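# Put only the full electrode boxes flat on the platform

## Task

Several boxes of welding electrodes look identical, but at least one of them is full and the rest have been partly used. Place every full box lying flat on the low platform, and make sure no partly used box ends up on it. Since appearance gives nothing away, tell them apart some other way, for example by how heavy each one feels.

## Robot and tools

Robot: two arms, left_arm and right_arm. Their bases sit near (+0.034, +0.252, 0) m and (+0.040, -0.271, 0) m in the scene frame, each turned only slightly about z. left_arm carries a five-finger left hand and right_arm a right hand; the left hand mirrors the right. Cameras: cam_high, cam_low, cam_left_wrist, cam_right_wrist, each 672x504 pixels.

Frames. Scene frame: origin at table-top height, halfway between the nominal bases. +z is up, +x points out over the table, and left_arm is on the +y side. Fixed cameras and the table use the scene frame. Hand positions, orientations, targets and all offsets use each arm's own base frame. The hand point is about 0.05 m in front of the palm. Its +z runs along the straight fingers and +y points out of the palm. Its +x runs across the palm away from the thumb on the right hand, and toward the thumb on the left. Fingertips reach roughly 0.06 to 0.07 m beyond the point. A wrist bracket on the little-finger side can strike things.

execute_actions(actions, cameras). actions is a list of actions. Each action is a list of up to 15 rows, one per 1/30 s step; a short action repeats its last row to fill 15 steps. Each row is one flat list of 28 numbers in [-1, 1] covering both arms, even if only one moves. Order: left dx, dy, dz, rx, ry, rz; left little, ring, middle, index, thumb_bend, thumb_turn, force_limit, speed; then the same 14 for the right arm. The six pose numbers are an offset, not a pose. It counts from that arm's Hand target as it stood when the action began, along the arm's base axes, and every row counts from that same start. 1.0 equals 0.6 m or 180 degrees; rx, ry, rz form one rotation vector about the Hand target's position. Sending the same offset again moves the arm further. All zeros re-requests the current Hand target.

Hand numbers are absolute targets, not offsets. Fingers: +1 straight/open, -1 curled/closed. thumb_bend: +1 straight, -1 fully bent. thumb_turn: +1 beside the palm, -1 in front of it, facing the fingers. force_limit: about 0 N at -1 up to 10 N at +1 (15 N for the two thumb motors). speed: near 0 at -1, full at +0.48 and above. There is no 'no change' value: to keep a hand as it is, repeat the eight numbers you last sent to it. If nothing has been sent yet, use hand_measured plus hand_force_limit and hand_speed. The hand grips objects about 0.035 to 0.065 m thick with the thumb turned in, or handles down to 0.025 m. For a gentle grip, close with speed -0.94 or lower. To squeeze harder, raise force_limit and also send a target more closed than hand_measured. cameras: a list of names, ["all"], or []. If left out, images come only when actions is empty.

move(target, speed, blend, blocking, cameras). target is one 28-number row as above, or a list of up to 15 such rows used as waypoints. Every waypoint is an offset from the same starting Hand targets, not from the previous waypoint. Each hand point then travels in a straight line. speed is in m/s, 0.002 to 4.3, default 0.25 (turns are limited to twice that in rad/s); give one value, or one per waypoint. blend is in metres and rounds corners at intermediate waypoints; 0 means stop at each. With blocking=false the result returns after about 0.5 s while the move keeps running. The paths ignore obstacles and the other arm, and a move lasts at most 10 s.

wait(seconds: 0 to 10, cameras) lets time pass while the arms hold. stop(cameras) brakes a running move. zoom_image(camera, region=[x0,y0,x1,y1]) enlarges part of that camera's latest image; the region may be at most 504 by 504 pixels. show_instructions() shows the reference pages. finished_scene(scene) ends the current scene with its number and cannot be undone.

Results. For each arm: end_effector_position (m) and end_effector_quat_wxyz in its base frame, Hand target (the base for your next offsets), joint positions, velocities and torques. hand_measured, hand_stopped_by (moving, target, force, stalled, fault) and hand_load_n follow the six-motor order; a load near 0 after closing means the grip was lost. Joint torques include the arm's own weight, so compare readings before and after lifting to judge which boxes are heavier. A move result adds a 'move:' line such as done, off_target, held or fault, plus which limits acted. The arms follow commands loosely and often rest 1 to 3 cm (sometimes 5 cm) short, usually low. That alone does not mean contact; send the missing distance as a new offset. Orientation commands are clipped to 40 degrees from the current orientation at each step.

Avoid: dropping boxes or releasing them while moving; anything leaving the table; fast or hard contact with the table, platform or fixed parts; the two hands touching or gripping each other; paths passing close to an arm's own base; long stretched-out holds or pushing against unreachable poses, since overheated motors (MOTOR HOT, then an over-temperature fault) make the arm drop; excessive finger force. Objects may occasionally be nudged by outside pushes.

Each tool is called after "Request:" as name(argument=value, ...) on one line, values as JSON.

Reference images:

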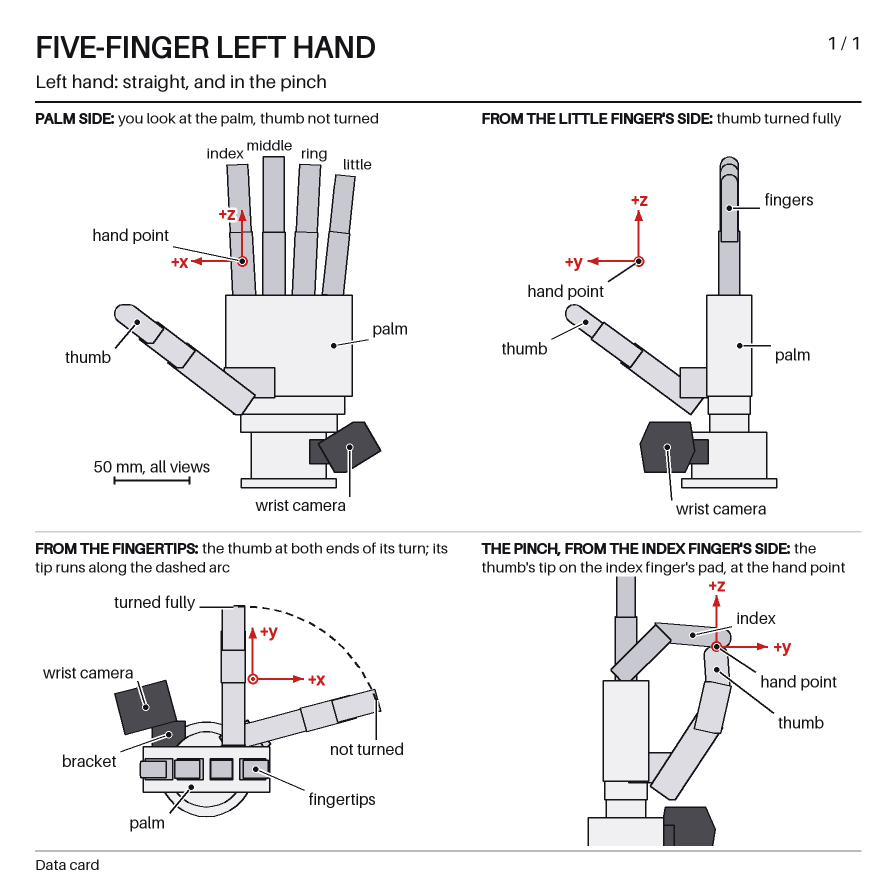

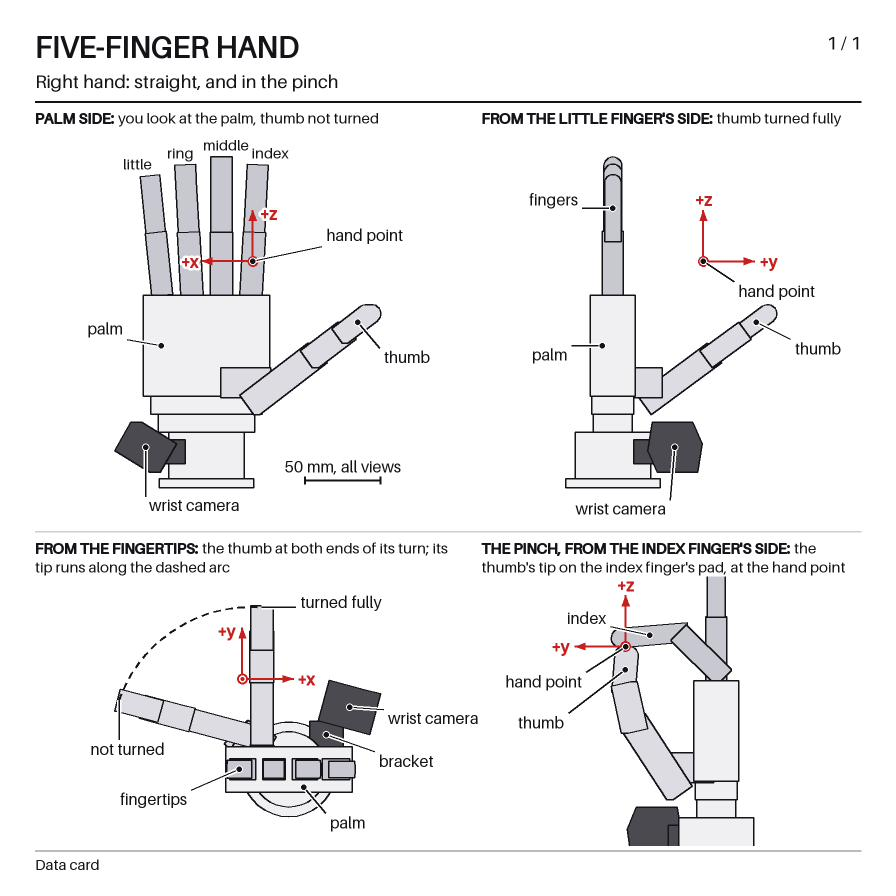

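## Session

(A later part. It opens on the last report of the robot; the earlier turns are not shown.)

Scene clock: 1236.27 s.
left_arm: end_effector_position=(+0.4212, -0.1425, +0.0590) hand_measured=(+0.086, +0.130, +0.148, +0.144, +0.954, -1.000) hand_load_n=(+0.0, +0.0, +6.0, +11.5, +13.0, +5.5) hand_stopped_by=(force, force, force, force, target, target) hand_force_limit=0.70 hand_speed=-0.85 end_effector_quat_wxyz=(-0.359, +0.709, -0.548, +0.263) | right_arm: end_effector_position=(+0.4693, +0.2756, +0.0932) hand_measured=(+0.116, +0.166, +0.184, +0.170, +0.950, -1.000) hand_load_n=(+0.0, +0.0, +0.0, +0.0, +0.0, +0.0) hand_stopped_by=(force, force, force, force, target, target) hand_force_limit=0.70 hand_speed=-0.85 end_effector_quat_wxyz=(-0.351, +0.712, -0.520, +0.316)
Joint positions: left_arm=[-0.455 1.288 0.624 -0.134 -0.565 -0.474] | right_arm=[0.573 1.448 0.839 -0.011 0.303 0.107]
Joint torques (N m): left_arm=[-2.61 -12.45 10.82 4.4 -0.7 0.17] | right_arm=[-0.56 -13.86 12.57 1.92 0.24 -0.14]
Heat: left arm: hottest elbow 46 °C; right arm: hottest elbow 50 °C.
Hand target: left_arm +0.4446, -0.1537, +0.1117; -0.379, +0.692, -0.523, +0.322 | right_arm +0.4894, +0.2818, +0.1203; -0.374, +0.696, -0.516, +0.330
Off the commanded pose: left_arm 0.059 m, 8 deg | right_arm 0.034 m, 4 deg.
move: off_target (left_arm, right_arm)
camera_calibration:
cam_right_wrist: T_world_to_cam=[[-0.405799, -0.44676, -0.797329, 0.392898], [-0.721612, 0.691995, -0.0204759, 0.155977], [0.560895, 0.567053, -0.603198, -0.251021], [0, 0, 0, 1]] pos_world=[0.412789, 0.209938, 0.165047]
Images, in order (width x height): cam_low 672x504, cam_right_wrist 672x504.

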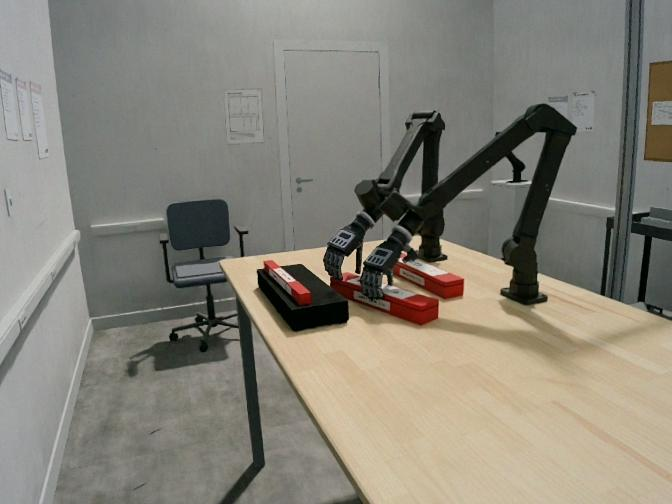

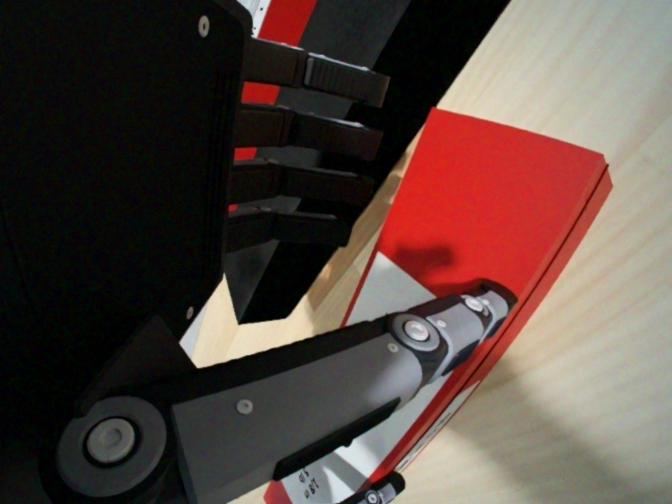

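Request:
move(target=[-0.03, 0, -0.085, 0, 0, 0, -0.1,-0.1,-0.1,-0.1,0.95,-1,0.7,-0.85, 0, 0, 0.05, 0, 0, 0, -0.1,-0.1,-0.1,-0.1,0.95,-1,0.7,-0.85], speed=0.06)

Request:
move(target=[[0, 0, 0.0, 0, 0, 0, 0.7,0.7,0.7,0.7,0.95,-1,0.7,-0.2, 0, 0, 0.06, 0, 0, 0, 0.7,0.7,0.7,0.7,0.95,-1,0.7,-0.2],[0, 0, 0.15, 0, 0, 0, 0.7,0.7,0.7,0.7,0.95,-1,0.7,-0.2, 0, 0, 0.06, 0, 0, 0, 0.7,0.7,0.7,0.7,0.95,-1,0.7,-0.2]], speed=0.1, cameras=["cam_left_wrist","cam_right_wrist","cam_low"])

Scene clock: 1262.17 s.
left_arm: end_effector_position=(+0.4189, -0.1435, +0.0582) hand_measured=(+0.086, +0.130, +0.146, +0.144, +0.954, -1.000) hand_load_n=(+0.0, +0.0, +1.0, +8.5, +14.5, +0.5) hand_stopped_by=(force, force, force, force, target, target) hand_force_limit=0.70 hand_speed=-0.85 end_effector_quat_wxyz=(-0.380, +0.697, -0.527, +0.303) | right_arm: end_effector_position=(+0.4719, +0.2772, +0.1204) hand_measured=(+0.116, +0.166, +0.184, +0.170, +0.950, -1.000) hand_load_n=(+0.0, +0.0, -0.5, +0.0, +0.0, +0.0) hand_stopped_by=(force, force, force, force, target, target) hand_force_limit=0.70 hand_speed=-0.85 end_effector_quat_wxyz=(-0.357, +0.708, -0.519, +0.319)
Joint positions: left_arm=[-0.475 1.269 0.542 0.035 -0.598 -0.463] | right_arm=[0.573 1.408 0.874 -0.071 0.304 0.107]
Joint torques (N m): left_arm=[-2.96 -5.3 8.36 4.4 -0.04 -0.1] | right_arm=[-0.67 -13.92 13.91 0.9 0.23 -0.14]
Heat: left arm: hottest elbow 46 °C; right arm: hottest elbow 50 °C.
Hand target: left_arm +0.4267, -0.1537, +0.0608; -0.379, +0.692, -0.523, +0.322 | right_arm +0.4894, +0.2818, +0.1503; -0.374, +0.696, -0.516, +0.330
Off the commanded pose: left_arm 0.013 m, 2 deg | right_arm 0.035 m, 3 deg.
move: off_target (left_arm, right_arm)

Scene clock: 1264.53 s.
left_arm: end_effector_position=(+0.4159, -0.1458, +0.1296) hand_measured=(+0.700, +0.700, +0.700, +0.700, +0.950, -1.000) hand_load_n=(+0.0, +0.0, +0.0, +0.0, +0.0, +0.0) hand_stopped_by=(target, target, target, target, target, target) hand_force_limit=0.70 hand_speed=-0.20 end_effector_quat_wxyz=(-0.378, +0.695, -0.529, +0.307) | right_arm: end_effector_position=(+0.4746, +0.2790, +0.1604) hand_measured=(+0.700, +0.700, +0.700, +0.700, +0.950, -1.000) hand_load_n=(+0.0, +0.0, +0.0, +0.0, +0.0, +0.0) hand_stopped_by=(target, target, target, target, target, target) hand_force_limit=0.70 hand_speed=-0.20 end_effector_quat_wxyz=(-0.361, +0.706, -0.518, +0.320)
Joint positions: left_arm=[-0.481 1.111 0.647 -0.222 -0.594 -0.462] | right_arm=[0.573 1.36 0.939 -0.174 0.304 0.107]
Joint torques (N m): left_arm=[-2.37 -6.01 13.31 1.54 -0.2 -0.1] | right_arm=[-0.67 -13.16 14.19 0.91 0.22 -0.14]
Heat: left arm: hottest elbow 46 °C; right arm: hottest elbow 50 °C.
Hand target: left_arm +0.4268, -0.1537, +0.1509; -0.379, +0.692, -0.523, +0.322 | right_arm +0.4894, +0.2818, +0.1864; -0.375, +0.696, -0.516, +0.330
Off the commanded pose: left_arm 0.025 m, 2 deg | right_arm 0.030 m, 2 deg.
move: off_target (left_arm, right_arm)
camera_calibration:
cam_left_wrist: T_world_to_cam=[[0.512217, -0.132755, 0.848534, -0.348515], [-0.364593, -0.928152, 0.0748747, 0.00288776], [0.777629, -0.347721, -0.523816, -0.190932], [0, 0, 0, 1]] pos_world=[0.328043, -0.109978, 0.195497]
cam_right_wrist: T_world_to_cam=[[-0.389644, -0.436328, -0.811046, 0.441793], [-0.720928, 0.692514, -0.0262108, 0.15941], [0.573097, 0.574493, -0.584395, -0.226292], [0, 0, 0, 1]] pos_world=[0.416752, 0.212376, 0.230249]
Images, in order (width x height): cam_low 672x504, cam_left_wrist 672x504, cam_right_wrist 672x504.

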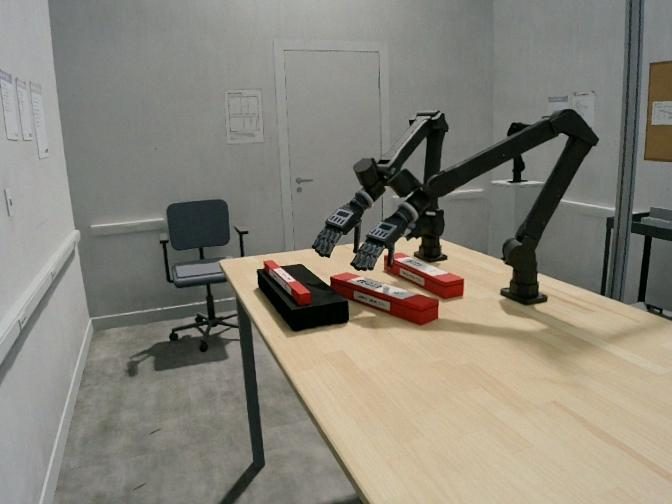

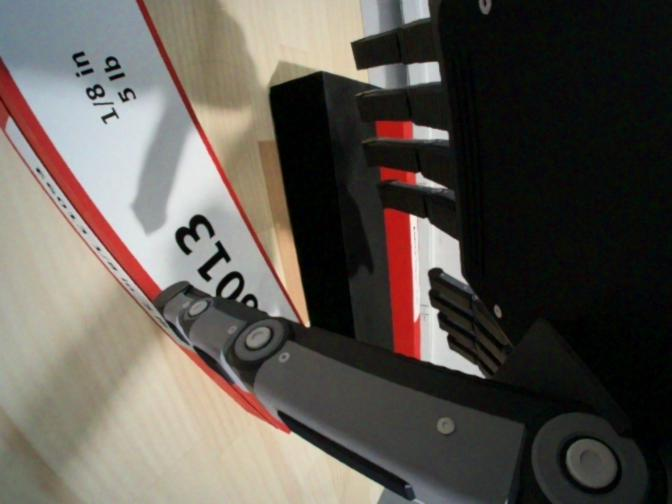

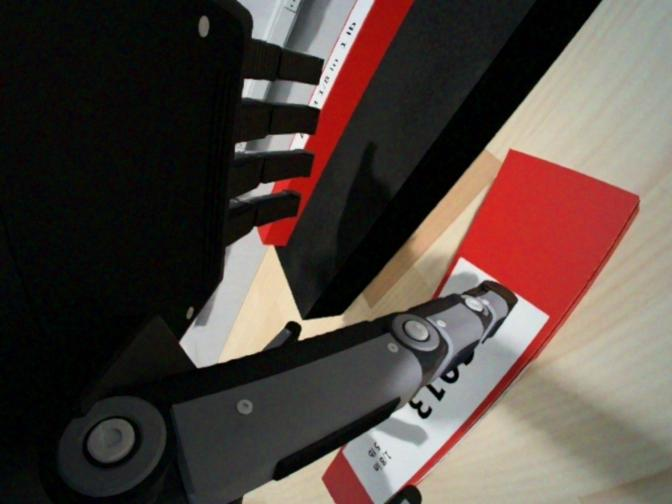

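Request:
zoom_image(camera="cam_right_wrist", region=[460, 120, 672, 280])

Request:
zoom_image(camera="cam_low", region=[310, 250, 450, 340])

Scaled by 2.377 from the camera's 672x504 image, which has a finer 960x720 frame.

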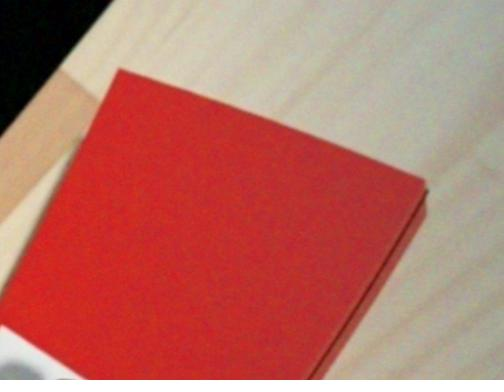

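Scaled by 3.600 from the camera's 672x504 image, which has a finer 960x720 frame.

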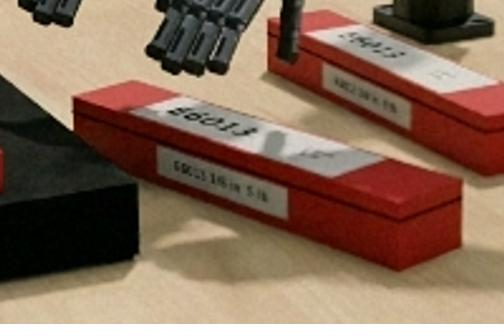

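Request:
zoom_image(camera="cam_left_wrist", region=[0, 0, 320, 240])

Request:
zoom_image(camera="cam_right_wrist", region=[300, 300, 620, 504])

Scaled by 1.575 from the camera's 672x504 image, which has a finer 960x720 frame.

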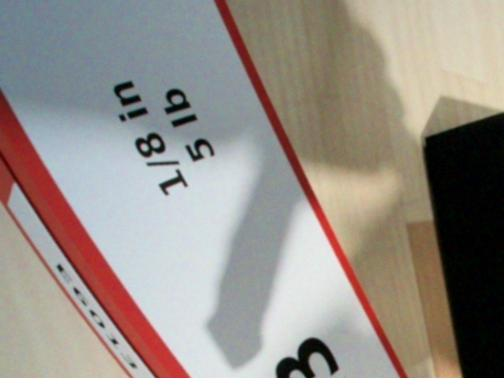

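Scaled by 1.575 from the camera's 672x504 image, which has a finer 960x720 frame.

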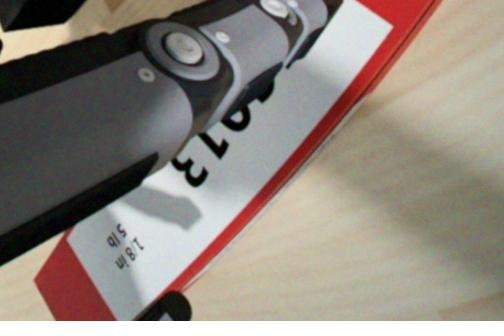

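Request:
move(target=[-0.0147, -0.0227, -0.0515, 0.0062, 0.0561, 0.0043, 0.7,0.7,0.7,0.7,0.95,-1,0.7,-0.2, -0.059, 0.0137, -0.111, 0.0128, 0.0592, 0.0021, 0.7,0.7,0.7,0.7,0.95,-1,0.7,-0.2], speed=0.1)

Scene clock: 1298.40 s.
left_arm: end_effector_position=(+0.4062, -0.1531, +0.1083) hand_measured=(+0.700, +0.700, +0.700, +0.700, +0.950, -1.000) hand_load_n=(+0.0, +0.0, +0.0, +0.0, +0.0, +0.0) hand_stopped_by=(target, target, target, target, target, target) hand_force_limit=0.70 hand_speed=-0.20 end_effector_quat_wxyz=(-0.349, +0.712, -0.556, +0.249) | right_arm: end_effector_position=(+0.4557, +0.2901, +0.1267) hand_measured=(+0.700, +0.700, +0.700, +0.700, +0.950, -1.000) hand_load_n=(+0.0, +0.0, +0.0, +0.0, +0.0, +0.0) hand_stopped_by=(target, target, target, target, target, target) hand_force_limit=0.70 hand_speed=-0.20 end_effector_quat_wxyz=(-0.346, +0.716, -0.548, +0.258)
Joint positions: left_arm=[-0.495 1.183 0.716 -0.388 -0.578 -0.519] | right_arm=[0.573 1.4 0.932 -0.23 0.229 0.201]
Joint torques (N m): left_arm=[-2.08 -6.71 9.11 2.11 -0.32 -0.1] | right_arm=[-0.09 -12.1 9.83 0.85 0.07 0]
Motor temperatures (°C): left_arm=[30 32 48 31 27 27] | right_arm=[29 34 54 27 25 30]
Heat: left arm: hottest elbow 48 °C; right arm: hottest elbow 54 °C.
Hand target: left_arm +0.4065, -0.1531, +0.1093; -0.349, +0.712, -0.555, +0.251 (not the last commanded pose) | right_arm +0.4545, +0.2898, +0.1207; -0.340, +0.717, -0.553, +0.253 (not the last commanded pose)
Off the commanded pose: left_arm 0.022 m, 1 deg | right_arm 0.007 m, 1 deg.
move: held (left_arm; a check stopped the path); limits=held
pose unreachable (left arm): on one or more control steps of this call, first in action 0 (counted from 0), this arm could not follow its commanded pose, so it was not sent that pose on those steps. It may still have moved: this result reports where it is.
cause: moving toward the commanded pose would bring a part of the arm too close to another arm (a part of this arm just beyond joint 4 (wrist pitch) and a part of the right arm just beyond its joint 4 (wrist pitch), where that arm would come to rest).

Request:
move(target=[0.014, 0.0, -0.09, 0, 0, 0, 0.7,0.7,0.7,0.7,0.95,-1,0.7,-0.2, -0.002, -0.005, -0.11, 0, 0, 0, 0.7,0.7,0.7,0.7,0.95,-1,0.7,-0.2], speed=0.08)

Scene clock: 1302.50 s.
left_arm: end_effector_position=(+0.4118, -0.1550, +0.0583) hand_measured=(+0.700, +0.700, +0.700, +0.700, +0.950, -1.000) hand_load_n=(+0.0, +0.0, +0.0, +0.0, +0.0, +0.0) hand_stopped_by=(target, target, target, target, target, target) hand_force_limit=0.70 hand_speed=-0.20 end_effector_quat_wxyz=(-0.348, +0.713, -0.555, +0.250) | right_arm: end_effector_position=(+0.4484, +0.2864, +0.0545) hand_measured=(+0.700, +0.700, +0.700, +0.700, +0.950, -1.000) hand_load_n=(+0.0, +0.0, +0.0, +0.0, +0.0, +0.0) hand_stopped_by=(target, target, target, target, target, target) hand_force_limit=0.70 hand_speed=-0.20 end_effector_quat_wxyz=(-0.335, +0.723, -0.550, +0.252)
Joint positions: left_arm=[-0.491 1.29 0.649 -0.213 -0.574 -0.518] | right_arm=[0.573 1.504 0.834 -0.058 0.226 0.202]
Joint torques (N m): left_arm=[-1.49 -6.59 8.01 3.02 -0.17 -0.01] | right_arm=[-0.38 -12.81 8.72 1.84 0.08 -0.01]
Heat: left arm: hottest elbow 48 °C; right arm: hottest elbow 52 °C.
Hand target: left_arm +0.4149, -0.1531, +0.0553; -0.349, +0.712, -0.555, +0.251 | right_arm +0.4532, +0.2868, +0.0545; -0.340, +0.718, -0.553, +0.253
Off the commanded pose: left_arm 0.005 m, 0 deg | right_arm 0.005 m, 1 deg.
move: done

Request:
move(target=[0.003, 0.0, -0.026, 0, 0, 0, 0.7,0.7,0.7,0.7,0.95,-1,0.7,-0.2, 0.009, -0.001, -0.023, 0, 0, 0, 0.7,0.7,0.7,0.7,0.95,-1,0.7,-0.2], speed=0.05, cameras=["cam_high"])

Scene clock: 1306.80 s.
left_arm: end_effector_position=(+0.4141, -0.1556, +0.0437) hand_measured=(+0.700, +0.700, +0.700, +0.700, +0.950, -1.000) hand_load_n=(+0.0, +0.0, +0.0, +0.0, +0.0, +0.0) hand_stopped_by=(target, target, target, target, target, target) hand_force_limit=0.70 hand_speed=-0.20 end_effector_quat_wxyz=(-0.348, +0.713, -0.555, +0.251) | right_arm: end_effector_position=(+0.4546, +0.2888, +0.0439) hand_measured=(+0.700, +0.700, +0.700, +0.700, +0.950, -1.000) hand_load_n=(+0.0, +0.0, +0.0, +0.0, +0.0, +0.0) hand_stopped_by=(target, target, target, target, target, target) hand_force_limit=0.70 hand_speed=-0.20 end_effector_quat_wxyz=(-0.338, +0.721, -0.550, +0.252)
Joint positions: left_arm=[-0.489 1.328 0.632 -0.155 -0.573 -0.516] | right_arm=[0.569 1.538 0.834 -0.016 0.22 0.202]
Joint torques (N m): left_arm=[-1.38 -6.71 7.65 3.02 -0.16 0] | right_arm=[-0.67 -13.04 8.2 1.83 0.06 -0.07]
Heat: left arm: hottest elbow 47 °C; right arm: hottest elbow 51 °C.
Hand target: left_arm +0.4166, -0.1533, +0.0397; -0.349, +0.712, -0.555, +0.251 | right_arm +0.4586, +0.2862, +0.0408; -0.340, +0.717, -0.553, +0.253
Off the commanded pose: left_arm 0.005 m, 0 deg | right_arm 0.006 m, 1 deg.
move: done
Images, in order (width x height): cam_high 672x504.

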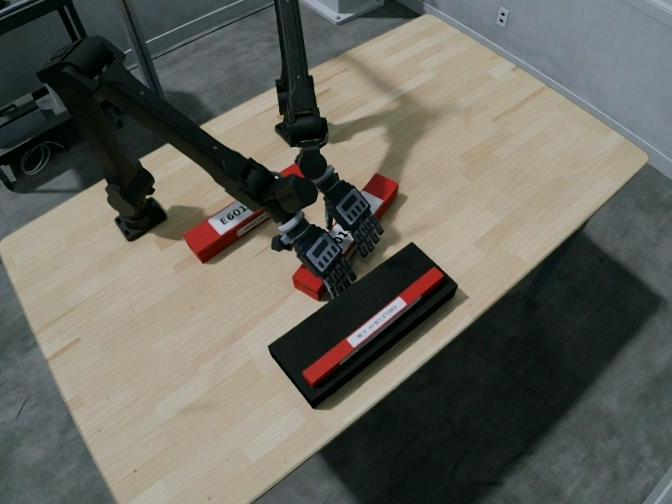

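Request:
move(target=[0, 0, 0, 0, 0, 0, 0.7,0.7,0.7,0.7,0.95,-1,0.7,-0.2, 0.003, -0.013, -0.006, 0, 0, 0, 0.7,0.7,0.7,0.7,0.95,-1,0.7,-0.2], speed=0.05, cameras=["cam_left_wrist","cam_right_wrist"])

Scene clock: 1310.27 s.
left_arm: end_effector_position=(+0.4141, -0.1555, +0.0437) hand_measured=(+0.700, +0.700, +0.700, +0.700, +0.950, -1.000) hand_load_n=(+0.0, +0.0, +0.0, +0.0, +0.0, +0.0) hand_stopped_by=(target, target, target, target, target, target) hand_force_limit=0.70 hand_speed=-0.20 end_effector_quat_wxyz=(-0.348, +0.713, -0.555, +0.251) | right_arm: end_effector_position=(+0.4564, +0.2813, +0.0410) hand_measured=(+0.700, +0.700, +0.700, +0.700, +0.950, -1.000) hand_load_n=(+0.0, +0.0, +0.0, +0.0, +0.0, +0.5) hand_stopped_by=(target, target, target, target, target, target) hand_force_limit=0.70 hand_speed=-0.20 end_effector_quat_wxyz=(-0.340, +0.718, -0.554, +0.250)
Joint positions: left_arm=[-0.489 1.328 0.632 -0.155 -0.573 -0.516] | right_arm=[0.551 1.538 0.822 -0.001 0.207 0.199]
Joint torques (N m): left_arm=[-1.44 -6.77 7.62 3.03 -0.16 0] | right_arm=[-0.62 -12.81 8.18 1.83 0.06 -0.15]
Heat: left arm: hottest elbow 47 °C; right arm: hottest elbow 50 °C.
Hand target: left_arm +0.4166, -0.1532, +0.0397; -0.349, +0.712, -0.555, +0.251 | right_arm +0.4605, +0.2785, +0.0373; -0.340, +0.717, -0.553, +0.253
Off the commanded pose: left_arm 0.005 m, 0 deg | right_arm 0.006 m, 0 deg.
move: done
camera_calibration:
cam_left_wrist: T_world_to_cam=[[0.62734, -0.145217, 0.765086, -0.322008], [-0.344416, -0.932888, 0.105341, -0.0108063], [0.698443, -0.329593, -0.635253, -0.197449], [0, 0, 0, 1]] pos_world=[0.336193, -0.12192, 0.122072]
cam_right_wrist: T_world_to_cam=[[-0.510964, -0.390942, -0.765559, 0.379614], [-0.713172, 0.689999, 0.123642, 0.132506], [0.479898, 0.609152, -0.631374, -0.252296], [0, 0, 0, 1]] pos_world=[0.409545, 0.210664, 0.11494]
Images, in order (width x height): cam_left_wrist 672x504, cam_right_wrist 672x504.

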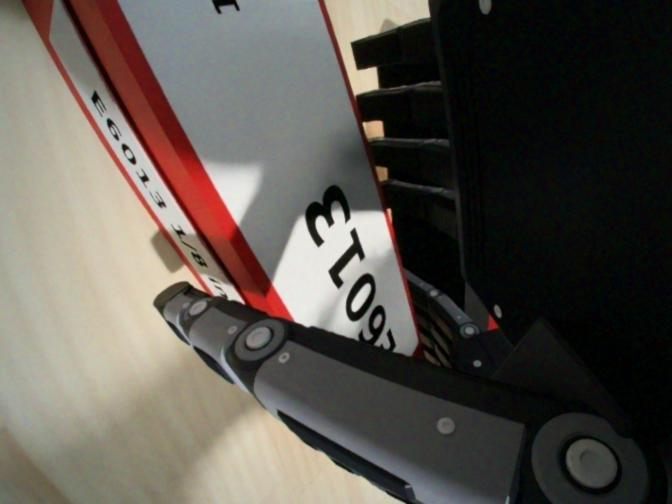

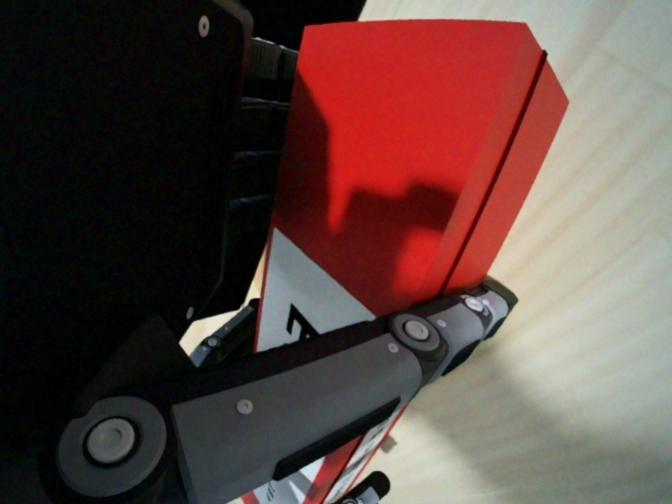

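Request:
execute_actions(actions=[[[0,0,0,0,0,0,0.1,0.1,0.1,0.1,0.95,-1,-0.4,-0.85,0,0,0,0,0,0,0.1,0.1,0.1,0.1,0.95,-1,-0.4,-0.85]],[[0,0,0,0,0,0,0.1,0.1,0.1,0.1,0.95,-1,-0.4,-0.85,0,0,0,0,0,0,0.1,0.1,0.1,0.1,0.95,-1,-0.4,-0.85]],[[0,0,0,0,0,0,0.1,0.1,0.1,0.1,0.95,-1,-0.4,-0.85,0,0,0,0,0,0,0.1,0.1,0.1,0.1,0.95,-1,-0.4,-0.85]],[[0,0,0,0,0,0,0.1,0.1,0.1,0.1,0.95,-1,-0.4,-0.85,0,0,0,0,0,0,0.1,0.1,0.1,0.1,0.95,-1,-0.4,-0.85]],[[0,0,0,0,0,0,0,0,0,0,0.95,-1,0.1,-0.85,0,0,0,0,0,0,0,0,0,0,0.95,-1,0.1,-0.85]],[[0,0,0,0,0,0,0,0,0,0,0.95,-1,0.1,-0.85,0,0,0,0,0,0,0,0,0,0,0.95,-1,0.1,-0.85]],[[0,0,0,0,0,0,-0.05,-0.05,-0.05,-0.05,0.95,-1,0.4,-0.85,0,0,0,0,0,0,-0.05,-0.05,-0.05,-0.05,0.95,-1,0.4,-0.85]],[[0,0,0,0,0,0,-0.05,-0.05,-0.05,-0.05,0.95,-1,0.4,-0.85,0,0,0,0,0,0,-0.05,-0.05,-0.05,-0.05,0.95,-1,0.4,-0.85]],[[0,0,0,0,0,0,-0.1,-0.1,-0.1,-0.1,0.95,-1,0.7,-0.85,0,0,0,0,0,0,-0.1,-0.1,-0.1,-0.1,0.95,-1,0.7,-0.85]],[[0,0,0,0,0,0,-0.1,-0.1,-0.1,-0.1,0.95,-1,0.7,-0.85,0,0,0,0,0,0,-0.1,-0.1,-0.1,-0.1,0.95,-1,0.7,-0.85]]])

Scene clock: 1324.17 s.
left_arm: end_effector_position=(+0.4206, -0.1523, +0.0447) hand_measured=(+0.058, +0.114, +0.154, +0.152, +0.954, -1.000) hand_load_n=(+8.5, +8.5, +6.0, +8.0, +14.5, +1.5) hand_stopped_by=(force, force, force, force, target, target) hand_force_limit=0.70 hand_speed=-0.85 end_effector_quat_wxyz=(-0.351, +0.715, -0.548, +0.256) | right_arm: end_effector_position=(+0.4576, +0.2819, +0.0415) hand_measured=(+0.142, +0.170, +0.184, +0.168, +0.954, -1.000) hand_load_n=(+8.0, +11.0, +11.0, +7.0, +16.0, +4.5) hand_stopped_by=(force, force, force, force, target, target) hand_force_limit=0.70 hand_speed=-0.85 end_effector_quat_wxyz=(-0.342, +0.722, -0.547, +0.252)
Joint positions: left_arm=[-0.476 1.335 0.632 -0.13 -0.571 -0.511] | right_arm=[0.55 1.54 0.822 0.008 0.202 0.183]
Joint torques (N m): left_arm=[-2.61 -7.3 7.62 1.89 -0.19 -0.05] | right_arm=[-0.62 -12.92 8.17 1.52 0.26 0.01]
Motor temperatures (°C): left_arm=[30 32 45 31 26 27] | right_arm=[29 34 48 27 25 30]
Heat: left arm: hottest elbow 45 °C; right arm: hottest elbow 48 °C.
Hand target: left_arm +0.4166, -0.1533, +0.0397; -0.349, +0.712, -0.555, +0.251 | right_arm +0.4605, +0.2785, +0.0373; -0.340, +0.717, -0.553, +0.253
Off the commanded pose: left_arm 0.006 m, 1 deg | right_arm 0.006 m, 1 deg.
Step readings (end_effector_position of left_arm | right_arm):
0: (+0.4141, -0.1555, +0.0437) | (+0.4565, +0.2813, +0.0410)
1: (+0.4141, -0.1555, +0.0437) | (+0.4565, +0.2813, +0.0410)
2: (+0.4141, -0.1555, +0.0437) | (+0.4565, +0.2813, +0.0410)
4: (+0.4141, -0.1554, +0.0437) | (+0.4565, +0.2813, +0.0410)
8: (+0.4141, -0.1554, +0.0436) | (+0.4565, +0.2814, +0.0410)
15: (+0.4141, -0.1554, +0.0436) | (+0.4565, +0.2814, +0.0410)
16: (+0.4141, -0.1554, +0.0436) | (+0.4565, +0.2814, +0.0410)
17: (+0.4141, -0.1554, +0.0436) | (+0.4565, +0.2814, +0.0410)
19: (+0.4141, -0.1554, +0.0436) | (+0.4565, +0.2814, +0.0410)
23: (+0.4141, -0.1554, +0.0436) | (+0.4569, +0.2816, +0.0414)
30: (+0.4142, -0.1556, +0.0437) | (+0.4574, +0.2818, +0.0418)
31: (+0.4146, -0.1558, +0.0439) | (+0.4574, +0.2818, +0.0418)
32: (+0.4146, -0.1558, +0.0439) | (+0.4574, +0.2818, +0.0419)
34: (+0.4153, -0.1552, +0.0440) | (+0.4574, +0.2817, +0.0418)
38: (+0.4165, -0.1543, +0.0444) | (+0.4576, +0.2819, +0.0418)
45: (+0.4170, -0.1540, +0.0447) | (+0.4578, +0.2821, +0.0419)
46: (+0.4170, -0.1540, +0.0447) | (+0.4578, +0.2821, +0.0419)
47: (+0.4170, -0.1540, +0.0447) | (+0.4578, +0.2821, +0.0419)
49: (+0.4170, -0.1540, +0.0447) | (+0.4578, +0.2821, +0.0419)
53: (+0.4170, -0.1540, +0.0447) | (+0.4578, +0.2821, +0.0419)
60: (+0.4170, -0.1540, +0.0447) | (+0.4578, +0.2821, +0.0419)
61: (+0.4170, -0.1540, +0.0447) | (+0.4578, +0.2821, +0.0419)
62: (+0.4170, -0.1540, +0.0447) | (+0.4578, +0.2821, +0.0419)
64: (+0.4175, -0.1539, +0.0447) | (+0.4578, +0.2821, +0.0417)
68: (+0.4201, -0.1525, +0.0448) | (+0.4578, +0.2820, +0.0417)
75: (+0.4205, -0.1523, +0.0448) | (+0.4578, +0.2820, +0.0417)
76: (+0.4205, -0.1523, +0.0448) | (+0.4578, +0.2820, +0.0417)
77: (+0.4205, -0.1523, +0.0448) | (+0.4578, +0.2820, +0.0417)
79: (+0.4205, -0.1523, +0.0448) | (+0.4578, +0.2820, +0.0417)
83: (+0.4205, -0.1523, +0.0448) | (+0.4578, +0.2820, +0.0417)
90: (+0.4205, -0.1523, +0.0448) | (+0.4578, +0.2820, +0.0417)
91: (+0.4205, -0.1523, +0.0448) | (+0.4578, +0.2820, +0.0417)
92: (+0.4205, -0.1523, +0.0448) | (+0.4578, +0.2820, +0.0417)
94: (+0.4206, -0.1522, +0.0447) | (+0.4578, +0.2819, +0.0416)
98: (+0.4206, -0.1522, +0.0447) | (+0.4578, +0.2819, +0.0416)
105: (+0.4206, -0.1522, +0.0447) | (+0.4578, +0.2819, +0.0416)
106: (+0.4206, -0.1522, +0.0447) | (+0.4578, +0.2819, +0.0416)
107: (+0.4206, -0.1522, +0.0447) | (+0.4578, +0.2819, +0.0416)
109: (+0.4206, -0.1522, +0.0447) | (+0.4578, +0.2819, +0.0416)
113: (+0.4206, -0.1522, +0.0447) | (+0.4578, +0.2819, +0.0416)
120: (+0.4206, -0.1522, +0.0447) | (+0.4578, +0.2819, +0.0416)
121: (+0.4206, -0.1522, +0.0447) | (+0.4578, +0.2819, +0.0416)
122: (+0.4206, -0.1522, +0.0447) | (+0.4578, +0.2819, +0.0416)
124: (+0.4207, -0.1523, +0.0447) | (+0.4576, +0.2820, +0.0416)
128: (+0.4206, -0.1523, +0.0447) | (+0.4576, +0.2819, +0.0415)
135: (+0.4206, -0.1523, +0.0447) | (+0.4576, +0.2819, +0.0415)
136: (+0.4206, -0.1523, +0.0447) | (+0.4576, +0.2819, +0.0415)
137: (+0.4206, -0.1523, +0.0447) | (+0.4576, +0.2819, +0.0415)
139: (+0.4206, -0.1523, +0.0447) | (+0.4576, +0.2819, +0.0415)
143: (+0.4206, -0.1523, +0.0447) | (+0.4576, +0.2819, +0.0415)
150: (+0.4206, -0.1523, +0.0447) | (+0.4576, +0.2819, +0.0415)

Request:
execute_actions(actions=[[[0,0,0,0,0,0,-0.15,-0.15,-0.15,-0.15,0.95,-1,0.9,-0.88,0,0,0,0,0,0,-0.15,-0.15,-0.15,-0.15,0.95,-1,0.9,-0.88]],[[0,0,0,0,0,0,-0.15,-0.15,-0.15,-0.15,0.95,-1,0.9,-0.88,0,0,0,0,0,0,-0.15,-0.15,-0.15,-0.15,0.95,-1,0.9,-0.88]]])

Scene clock: 1328.37 s.
left_arm: end_effector_position=(+0.4207, -0.1520, +0.0445) hand_measured=(+0.042, +0.106, +0.138, +0.144, +0.954, -1.000) hand_load_n=(+10.5, +7.5, +11.0, +9.0, +19.0, +2.0) hand_stopped_by=(force, force, force, force, target, target) hand_force_limit=0.90 hand_speed=-0.88 end_effector_quat_wxyz=(-0.351, +0.715, -0.548, +0.256) | right_arm: end_effector_position=(+0.4575, +0.2819, +0.0415) hand_measured=(+0.134, +0.170, +0.184, +0.160, +0.954, -1.000) hand_load_n=(+10.0, +9.0, +10.0, +10.0, +17.5, +4.5) hand_stopped_by=(force, force, force, force, target, target) hand_force_limit=0.90 hand_speed=-0.88 end_effector_quat_wxyz=(-0.342, +0.722, -0.546, +0.253)
Joint positions: left_arm=[-0.475 1.335 0.632 -0.129 -0.571 -0.511] | right_arm=[0.55 1.54 0.822 0.008 0.201 0.181]
Joint torques (N m): left_arm=[-2.61 -7.41 7.6 1.88 -0.21 -0.05] | right_arm=[-0.62 -12.92 8.21 1.52 0.28 0.02]
Heat: left arm: hottest elbow 45 °C; right arm: hottest elbow 48 °C.
Hand target: left_arm +0.4167, -0.1531, +0.0397; -0.349, +0.712, -0.555, +0.251 | right_arm +0.4605, +0.2785, +0.0373; -0.340, +0.717, -0.553, +0.253
Off the commanded pose: left_arm 0.006 m, 1 deg | right_arm 0.006 m, 1 deg.
Step readings (end_effector_position of left_arm | right_arm):
0: (+0.4206, -0.1523, +0.0447) | (+0.4576, +0.2819, +0.0415)
1: (+0.4206, -0.1523, +0.0447) | (+0.4576, +0.2819, +0.0415)
2: (+0.4206, -0.1523, +0.0447) | (+0.4576, +0.2819, +0.0415)
4: (+0.4207, -0.1521, +0.0446) | (+0.4575, +0.2819, +0.0415)
8: (+0.4207, -0.1520, +0.0445) | (+0.4575, +0.2819, +0.0415)
15: (+0.4207, -0.1520, +0.0445) | (+0.4575, +0.2819, +0.0415)
16: (+0.4207, -0.1520, +0.0445) | (+0.4575, +0.2819, +0.0415)
17: (+0.4207, -0.1520, +0.0445) | (+0.4575, +0.2819, +0.0415)
19: (+0.4207, -0.1520, +0.0445) | (+0.4575, +0.2819, +0.0415)
23: (+0.4207, -0.1520, +0.0445) | (+0.4575, +0.2819, +0.0415)
30: (+0.4207, -0.1520, +0.0445) | (+0.4575, +0.2819, +0.0415)

Request:
move(target=[0.012, 0, 0.045, -0.003, -0.018, 0, -0.15,-0.15,-0.15,-0.15,0.95,-1,0.9,-0.88, 0.015, 0.005, 0.06, -0.003, -0.018, 0, -0.15,-0.15,-0.15,-0.15,0.95,-1,0.9,-0.88], speed=0.04)

Scene clock: 1333.47 s.
left_arm: end_effector_position=(+0.4200, -0.1517, +0.0466) hand_measured=(+0.042, +0.106, +0.138, +0.144, +0.954, -1.000) hand_load_n=(+9.5, +6.5, +10.5, +9.0, +18.5, +3.5) hand_stopped_by=(force, force, force, force, target, target) hand_force_limit=0.90 hand_speed=-0.88 end_effector_quat_wxyz=(-0.353, +0.711, -0.551, +0.257) | right_arm: end_effector_position=(+0.4551, +0.2804, +0.0427) hand_measured=(+0.134, +0.170, +0.184, +0.160, +0.954, -1.000) hand_load_n=(+8.0, +8.0, +10.5, +11.5, +17.0, +4.0) hand_stopped_by=(force, force, force, force, target, target) hand_force_limit=0.90 hand_speed=-0.88 end_effector_quat_wxyz=(-0.335, +0.724, -0.544, +0.258)
Joint positions: left_arm=[-0.475 1.327 0.631 -0.129 -0.569 -0.5] | right_arm=[0.557 1.532 0.822 -0.008 0.218 0.175]
Joint torques (N m): left_arm=[-2.67 -10.64 8.5 1.94 -0.77 -0.01] | right_arm=[-0.32 -16.91 10.82 0.72 0.95 -0.13]
Heat: left arm: hottest elbow 44 °C; right arm: hottest elbow 47 °C.
Hand target: left_arm +0.4240, -0.1532, +0.0668; -0.362, +0.706, -0.544, +0.274 | right_arm +0.4695, +0.2814, +0.0732; -0.352, +0.712, -0.542, +0.276
Off the commanded pose: left_arm 0.021 m, 2 deg | right_arm 0.034 m, 3 deg.
move: off_target (left_arm, right_arm)

Request:
move(target=[0.012, 0, 0.035, -0.006, -0.01, 0, -0.15,-0.15,-0.15,-0.15,0.95,-1,0.9,-0.88, 0.015, 0.005, 0.045, -0.006, -0.01, 0, -0.15,-0.15,-0.15,-0.15,0.95,-1,0.9,-0.88], speed=0.04)

Scene clock: 1336.93 s.
left_arm: end_effector_position=(+0.4158, -0.1546, +0.0500) hand_measured=(+0.042, +0.106, +0.138, +0.144, +0.954, -1.000) hand_load_n=(+9.0, +5.0, +7.5, +6.0, +17.5, +4.0) hand_stopped_by=(force, force, force, force, target, target) hand_force_limit=0.90 hand_speed=-0.88 end_effector_quat_wxyz=(-0.344, +0.709, -0.558, +0.260) | right_arm: end_effector_position=(+0.4465, +0.2759, +0.0439) hand_measured=(+0.134, +0.170, +0.184, +0.160, +0.954, -1.000) hand_load_n=(+3.5, +5.0, +9.5, +14.0, +12.5, +5.0) hand_stopped_by=(force, force, force, force, target, target) hand_force_limit=0.90 hand_speed=-0.88 end_effector_quat_wxyz=(-0.318, +0.730, -0.545, +0.262)
Joint positions: left_arm=[-0.476 1.309 0.628 -0.145 -0.548 -0.494] | right_arm=[0.569 1.513 0.822 -0.058 0.246 0.174]
Joint torques (N m): left_arm=[-1.49 -11.69 10.29 2.11 -1.26 -0.02] | right_arm=[-0.5 -17.9 14.45 0.72 0.95 -0.33]
Heat: left arm: hottest elbow 44 °C; right arm: hottest elbow 48 °C.
Hand target: left_arm +0.4310, -0.1532, +0.0876; -0.363, +0.705, -0.535, +0.289 | right_arm +0.4785, +0.2845, +0.1002; -0.354, +0.711, -0.533, +0.292
Off the commanded pose: left_arm 0.041 m, 5 deg | right_arm 0.065 m, 6 deg.
move: off_target (left_arm, right_arm)

Request:
execute_actions(actions=[[[0,0,0,0,0,0,-0.2,-0.2,-0.2,-0.2,0.95,-1,0.95,-0.88,0,0,0,0,0,0,-0.2,-0.2,-0.2,-0.2,0.95,-1,0.95,-0.88]],[[0,0,0,0,0,0,-0.2,-0.2,-0.2,-0.2,0.95,-1,0.95,-0.88,0,0,0,0,0,0,-0.2,-0.2,-0.2,-0.2,0.95,-1,0.95,-0.88]]], cameras=["cam_low","cam_high"])

Request:
zoom_image(camera="cam_low", region=[310, 230, 450, 340])

Request:
zoom_image(camera="cam_high", region=[260, 160, 420, 310])

Scene clock: 1346.43 s.
left_arm: end_effector_position=(+0.4155, -0.1547, +0.0499) hand_measured=(+0.036, +0.088, +0.122, +0.126, +0.956, -1.000) hand_load_n=(+8.0, +9.5, +11.0, +10.5, +23.5, +3.5) hand_stopped_by=(force, force, force, force, target, target) hand_force_limit=0.95 hand_speed=-0.88 end_effector_quat_wxyz=(-0.344, +0.709, -0.558, +0.260) | right_arm: end_effector_position=(+0.4458, +0.2756, +0.0440) hand_measured=(+0.104, +0.150, +0.176, +0.160, +0.954, -1.000) hand_load_n=(+10.0, +10.0, +9.0, +11.5, +17.0, +8.5) hand_stopped_by=(force, force, force, force, target, target) hand_force_limit=0.95 hand_speed=-0.88 end_effector_quat_wxyz=(-0.317, +0.732, -0.543, +0.263)
Joint positions: left_arm=[-0.476 1.308 0.628 -0.146 -0.547 -0.494] | right_arm=[0.57 1.512 0.822 -0.061 0.245 0.169]
Joint torques (N m): left_arm=[-1.61 -11.75 10.32 2.14 -1.28 -0.01] | right_arm=[-0.73 -17.85 14.42 0.81 0.97 -0.29]
Heat: left arm: hottest elbow 45 °C; right arm: hottest elbow 50 °C.
Hand target: left_arm +0.4310, -0.1531, +0.0876; -0.363, +0.705, -0.535, +0.289 | right_arm +0.4786, +0.2844, +0.1002; -0.354, +0.710, -0.533, +0.292
Off the commanded pose: left_arm 0.041 m, 5 deg | right_arm 0.066 m, 6 deg.
Step readings (end_effector_position of left_arm | right_arm):
0: (+0.4158, -0.1546, +0.0500) | (+0.4465, +0.2759, +0.0439)
1: (+0.4158, -0.1546, +0.0500) | (+0.4465, +0.2759, +0.0439)
2: (+0.4158, -0.1546, +0.0500) | (+0.4465, +0.2759, +0.0439)
4: (+0.4157, -0.1547, +0.0500) | (+0.4464, +0.2758, +0.0441)
8: (+0.4155, -0.1547, +0.0499) | (+0.4458, +0.2756, +0.0440)
15: (+0.4155, -0.1547, +0.0499) | (+0.4458, +0.2756, +0.0440)
16: (+0.4155, -0.1547, +0.0499) | (+0.4458, +0.2756, +0.0440)
17: (+0.4155, -0.1547, +0.0499) | (+0.4458, +0.2756, +0.0440)
19: (+0.4155, -0.1547, +0.0499) | (+0.4458, +0.2756, +0.0440)
23: (+0.4155, -0.1547, +0.0499) | (+0.4458, +0.2756, +0.0440)
30: (+0.4155, -0.1547, +0.0499) | (+0.4458, +0.2756, +0.0440)
Images, in order (width x height): cam_high 672x504, cam_low 672x504.

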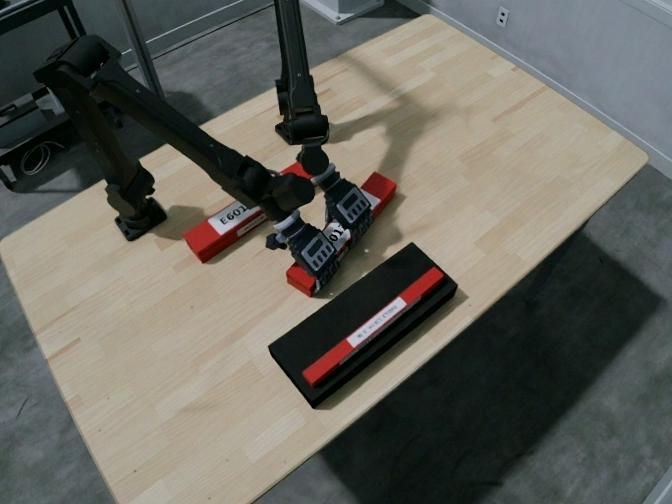

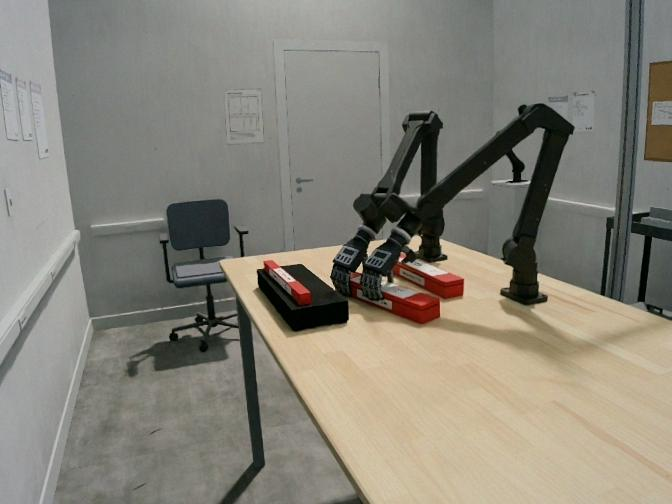

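Scaled by 3.600 from the camera's 672x504 image, which has a finer 960x720 frame.

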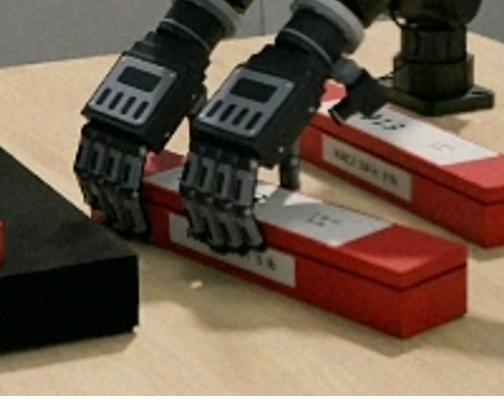

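Scaled by 3.150 from the camera's 672x504 image, which has a finer 960x720 frame.

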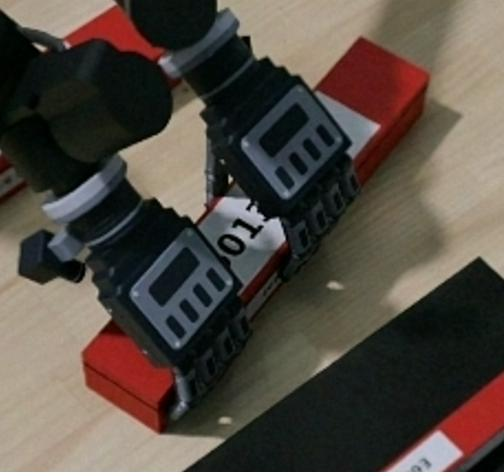

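Request:
move(target=[0.012, 0, 0.03, -0.006, -0.012, 0, -0.2,-0.2,-0.2,-0.2,0.95,-1,0.95,-0.88, 0.02, 0.003, 0.035, -0.008, -0.015, 0, -0.2,-0.2,-0.2,-0.2,0.95,-1,0.95,-0.88], speed=0.04)

Scene clock: 1350.13 s.
left_arm: end_effector_position=(+0.4160, -0.1551, +0.0559) hand_measured=(+0.036, +0.088, +0.122, +0.126, +0.956, -1.000) hand_load_n=(+6.5, +8.5, +10.0, +12.0, +22.0, +6.0) hand_stopped_by=(force, force, force, force, target, target) hand_force_limit=0.95 hand_speed=-0.88 end_effector_quat_wxyz=(-0.345, +0.707, -0.557, +0.267) | right_arm: end_effector_position=(+0.4468, +0.2756, +0.0520) hand_measured=(+0.104, +0.150, +0.176, +0.160, +0.954, -1.000) hand_load_n=(+7.5, +7.0, +7.5, +11.0, +14.5, +7.5) hand_stopped_by=(force, force, force, force, target, target) hand_force_limit=0.95 hand_speed=-0.88 end_effector_quat_wxyz=(-0.310, +0.738, -0.532, +0.277)
Joint positions: left_arm=[-0.476 1.292 0.627 -0.146 -0.544 -0.491] | right_arm=[0.582 1.5 0.834 -0.081 0.273 0.14]
Joint torques (N m): left_arm=[-0.73 -12.51 11.32 2.58 -1.18 0.02] | right_arm=[-1.14 -18.14 16.23 1.18 1.26 -0.34]
Heat: left arm: hottest elbow 45 °C; right arm: hottest elbow 51 °C.
Hand target: left_arm +0.4382, -0.1531, +0.1056; -0.367, +0.703, -0.526, +0.308 | right_arm +0.4905, +0.2863, +0.1212; -0.358, +0.708, -0.521, +0.316
Off the commanded pose: left_arm 0.054 m, 6 deg | right_arm 0.083 m, 8 deg.
move: off_target (left_arm, right_arm)

Request:
wait(seconds=0.1, cameras=["cam_low"])

Request:
zoom_image(camera="cam_low", region=[310, 230, 450, 340])

Scene clock: 1352.70 s.
left_arm: end_effector_position=(+0.4160, -0.1551, +0.0559) hand_measured=(+0.036, +0.088, +0.122, +0.126, +0.956, -1.000) hand_load_n=(+6.5, +8.5, +10.0, +11.5, +22.0, +6.0) hand_stopped_by=(force, force, force, force, target, target) hand_force_limit=0.95 hand_speed=-0.88 end_effector_quat_wxyz=(-0.345, +0.707, -0.557, +0.267) | right_arm: end_effector_position=(+0.4468, +0.2756, +0.0520) hand_measured=(+0.104, +0.150, +0.176, +0.160, +0.954, -1.000) hand_load_n=(+7.5, +7.0, +7.5, +11.0, +14.0, +7.0) hand_stopped_by=(force, force, force, force, target, target) hand_force_limit=0.95 hand_speed=-0.88 end_effector_quat_wxyz=(-0.310, +0.738, -0.532, +0.277)
Joint positions: left_arm=[-0.476 1.292 0.627 -0.146 -0.544 -0.491] | right_arm=[0.582 1.5 0.834 -0.081 0.273 0.14]
Joint torques (N m): left_arm=[-0.85 -12.51 11.34 2.56 -1.18 0.02] | right_arm=[-1.08 -18.08 16.23 1.17 1.26 -0.34]
Heat: left arm: hottest elbow 45 °C; right arm: hottest elbow 51 °C.
Hand target: left_arm +0.4382, -0.1531, +0.1056; -0.367, +0.703, -0.526, +0.308 | right_arm +0.4905, +0.2863, +0.1212; -0.358, +0.708, -0.521, +0.316
Off the commanded pose: left_arm 0.054 m, 6 deg | right_arm 0.083 m, 8 deg.
wait: 0.10 s; at rest from the start
Images, in order (width x height): cam_low 672x504.

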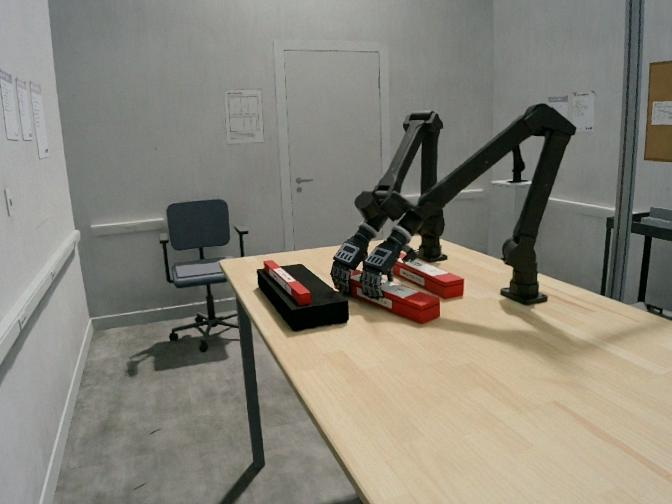

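Scaled by 3.600 from the camera's 672x504 image, which has a finer 960x720 frame.

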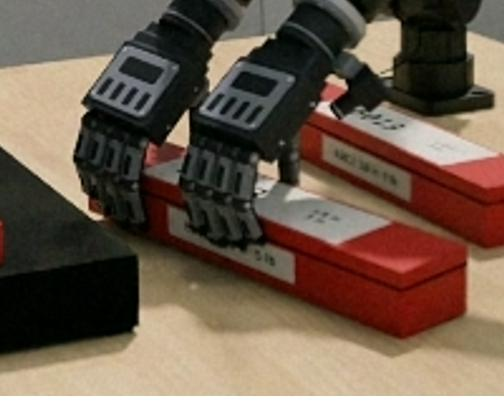

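Request:
move(target=[0.01, 0, 0.025, -0.01, -0.01, 0, -0.2,-0.2,-0.2,-0.2,0.95,-1,0.95,-0.88, 0.02, 0.003, 0.035, -0.015, -0.012, 0, -0.2,-0.2,-0.2,-0.2,0.95,-1,0.95,-0.88], speed=0.04)

Scene clock: 1355.93 s.
left_arm: end_effector_position=(+0.4193, -0.1527, +0.0661) hand_measured=(+0.036, +0.088, +0.122, +0.126, +0.956, -1.000) hand_load_n=(+4.0, +7.0, +10.0, +13.0, +21.0, +9.0) hand_stopped_by=(force, force, force, force, target, target) hand_force_limit=0.95 hand_speed=-0.88 end_effector_quat_wxyz=(-0.342, +0.712, -0.546, +0.279) | right_arm: end_effector_position=(+0.4528, +0.2775, +0.0668) hand_measured=(+0.104, +0.150, +0.176, +0.160, +0.954, -1.000) hand_load_n=(+6.5, +5.5, +5.5, +9.0, +13.0, +5.0) hand_stopped_by=(force, force, force, force, target, target) hand_force_limit=0.95 hand_speed=-0.88 end_effector_quat_wxyz=(-0.300, +0.747, -0.513, +0.297)
Joint positions: left_arm=[-0.461 1.267 0.627 -0.146 -0.532 -0.5] | right_arm=[0.597 1.49 0.87 -0.121 0.31 0.093]
Joint torques (N m): left_arm=[-0.79 -12.4 12.03 3.06 -0.88 0.09] | right_arm=[-1.49 -17.96 17.48 1.46 1.53 -0.33]
Heat: left arm: hottest elbow 45 °C; right arm: hottest elbow 51 °C.
Hand target: left_arm +0.4442, -0.1531, +0.1205; -0.364, +0.704, -0.515, +0.327 | right_arm +0.5025, +0.2880, +0.1422; -0.351, +0.710, -0.507, +0.341
Off the commanded pose: left_arm 0.060 m, 7 deg | right_arm 0.091 m, 9 deg.
move: off_target (left_arm, right_arm)

Request:
execute_actions(actions=[[[0,0,0,0,0,0,-0.25,-0.25,-0.25,-0.25,0.95,-1,0.95,-0.88,0,0,0,0,0,0,-0.25,-0.25,-0.25,-0.25,0.95,-1,0.95,-0.88]],[[0,0,0,0,0,0,-0.25,-0.25,-0.25,-0.25,0.95,-1,0.95,-0.88,0,0,0,0,0,0,-0.25,-0.25,-0.25,-0.25,0.95,-1,0.95,-0.88]]], cameras=["cam_low","cam_high"])

Request:
zoom_image(camera="cam_low", region=[310, 230, 450, 340])

Scene clock: 1362.47 s.
left_arm: end_effector_position=(+0.4193, -0.1528, +0.0662) hand_measured=(+0.016, +0.076, +0.116, +0.126, +0.956, -1.000) hand_load_n=(+9.5, +10.5, +10.0, +10.0, +23.5, +9.0) hand_stopped_by=(force, force, force, force, target, target) hand_force_limit=0.95 hand_speed=-0.88 end_effector_quat_wxyz=(-0.342, +0.712, -0.546, +0.279) | right_arm: end_effector_position=(+0.4528, +0.2774, +0.0667) hand_measured=(+0.084, +0.132, +0.158, +0.152, +0.956, -1.000) hand_load_n=(+9.5, +11.0, +11.5, +9.0, +18.5, +7.0) hand_stopped_by=(force, force, force, force, target, target) hand_force_limit=0.95 hand_speed=-0.88 end_effector_quat_wxyz=(-0.299, +0.748, -0.512, +0.298)
Joint positions: left_arm=[-0.46 1.267 0.627 -0.146 -0.529 -0.499] | right_arm=[0.597 1.49 0.87 -0.121 0.31 0.09]
Joint torques (N m): left_arm=[-0.85 -12.34 12.03 3.06 -0.95 0.08] | right_arm=[-1.49 -18.02 17.48 1.47 1.54 -0.31]
Heat: left arm: hottest elbow 45 °C; right arm: hottest elbow 52 °C.
Hand target: left_arm +0.4442, -0.1531, +0.1206; -0.364, +0.704, -0.515, +0.327 | right_arm +0.5025, +0.2880, +0.1422; -0.351, +0.710, -0.507, +0.341
Off the commanded pose: left_arm 0.060 m, 7 deg | right_arm 0.091 m, 9 deg.
Step readings (end_effector_position of left_arm | right_arm):
0: (+0.4193, -0.1527, +0.0661) | (+0.4528, +0.2775, +0.0668)
1: (+0.4193, -0.1527, +0.0661) | (+0.4528, +0.2775, +0.0668)
2: (+0.4193, -0.1527, +0.0661) | (+0.4528, +0.2775, +0.0668)
4: (+0.4193, -0.1527, +0.0661) | (+0.4528, +0.2774, +0.0668)
8: (+0.4193, -0.1528, +0.0662) | (+0.4528, +0.2774, +0.0667)
15: (+0.4193, -0.1528, +0.0662) | (+0.4528, +0.2774, +0.0667)
16: (+0.4193, -0.1528, +0.0662) | (+0.4528, +0.2774, +0.0667)
17: (+0.4193, -0.1528, +0.0662) | (+0.4528, +0.2774, +0.0667)
19: (+0.4193, -0.1528, +0.0662) | (+0.4528, +0.2774, +0.0667)
23: (+0.4193, -0.1528, +0.0662) | (+0.4528, +0.2774, +0.0667)
30: (+0.4193, -0.1528, +0.0662) | (+0.4528, +0.2774, +0.0667)
Images, in order (width x height): cam_high 672x504, cam_low 672x504.

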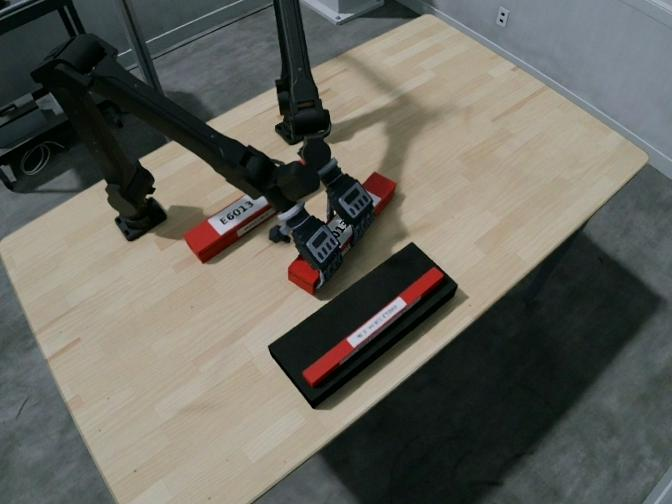

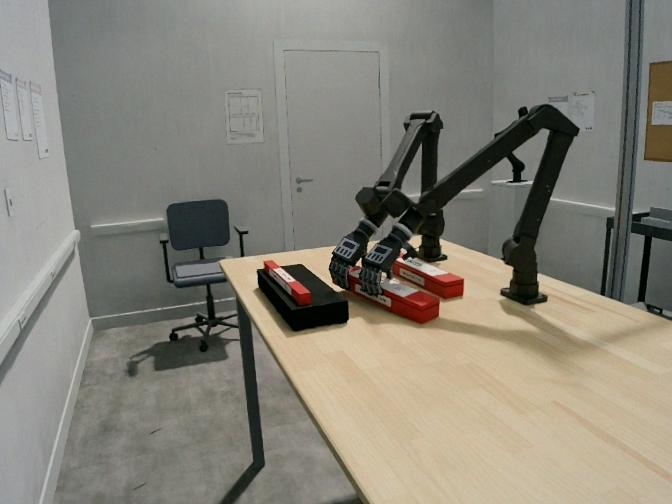

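Scaled by 3.600 from the camera's 672x504 image, which has a finer 960x720 frame.

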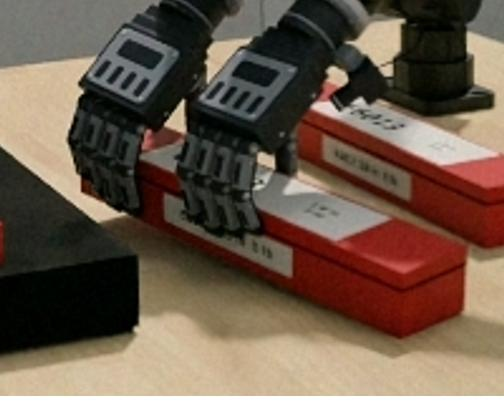

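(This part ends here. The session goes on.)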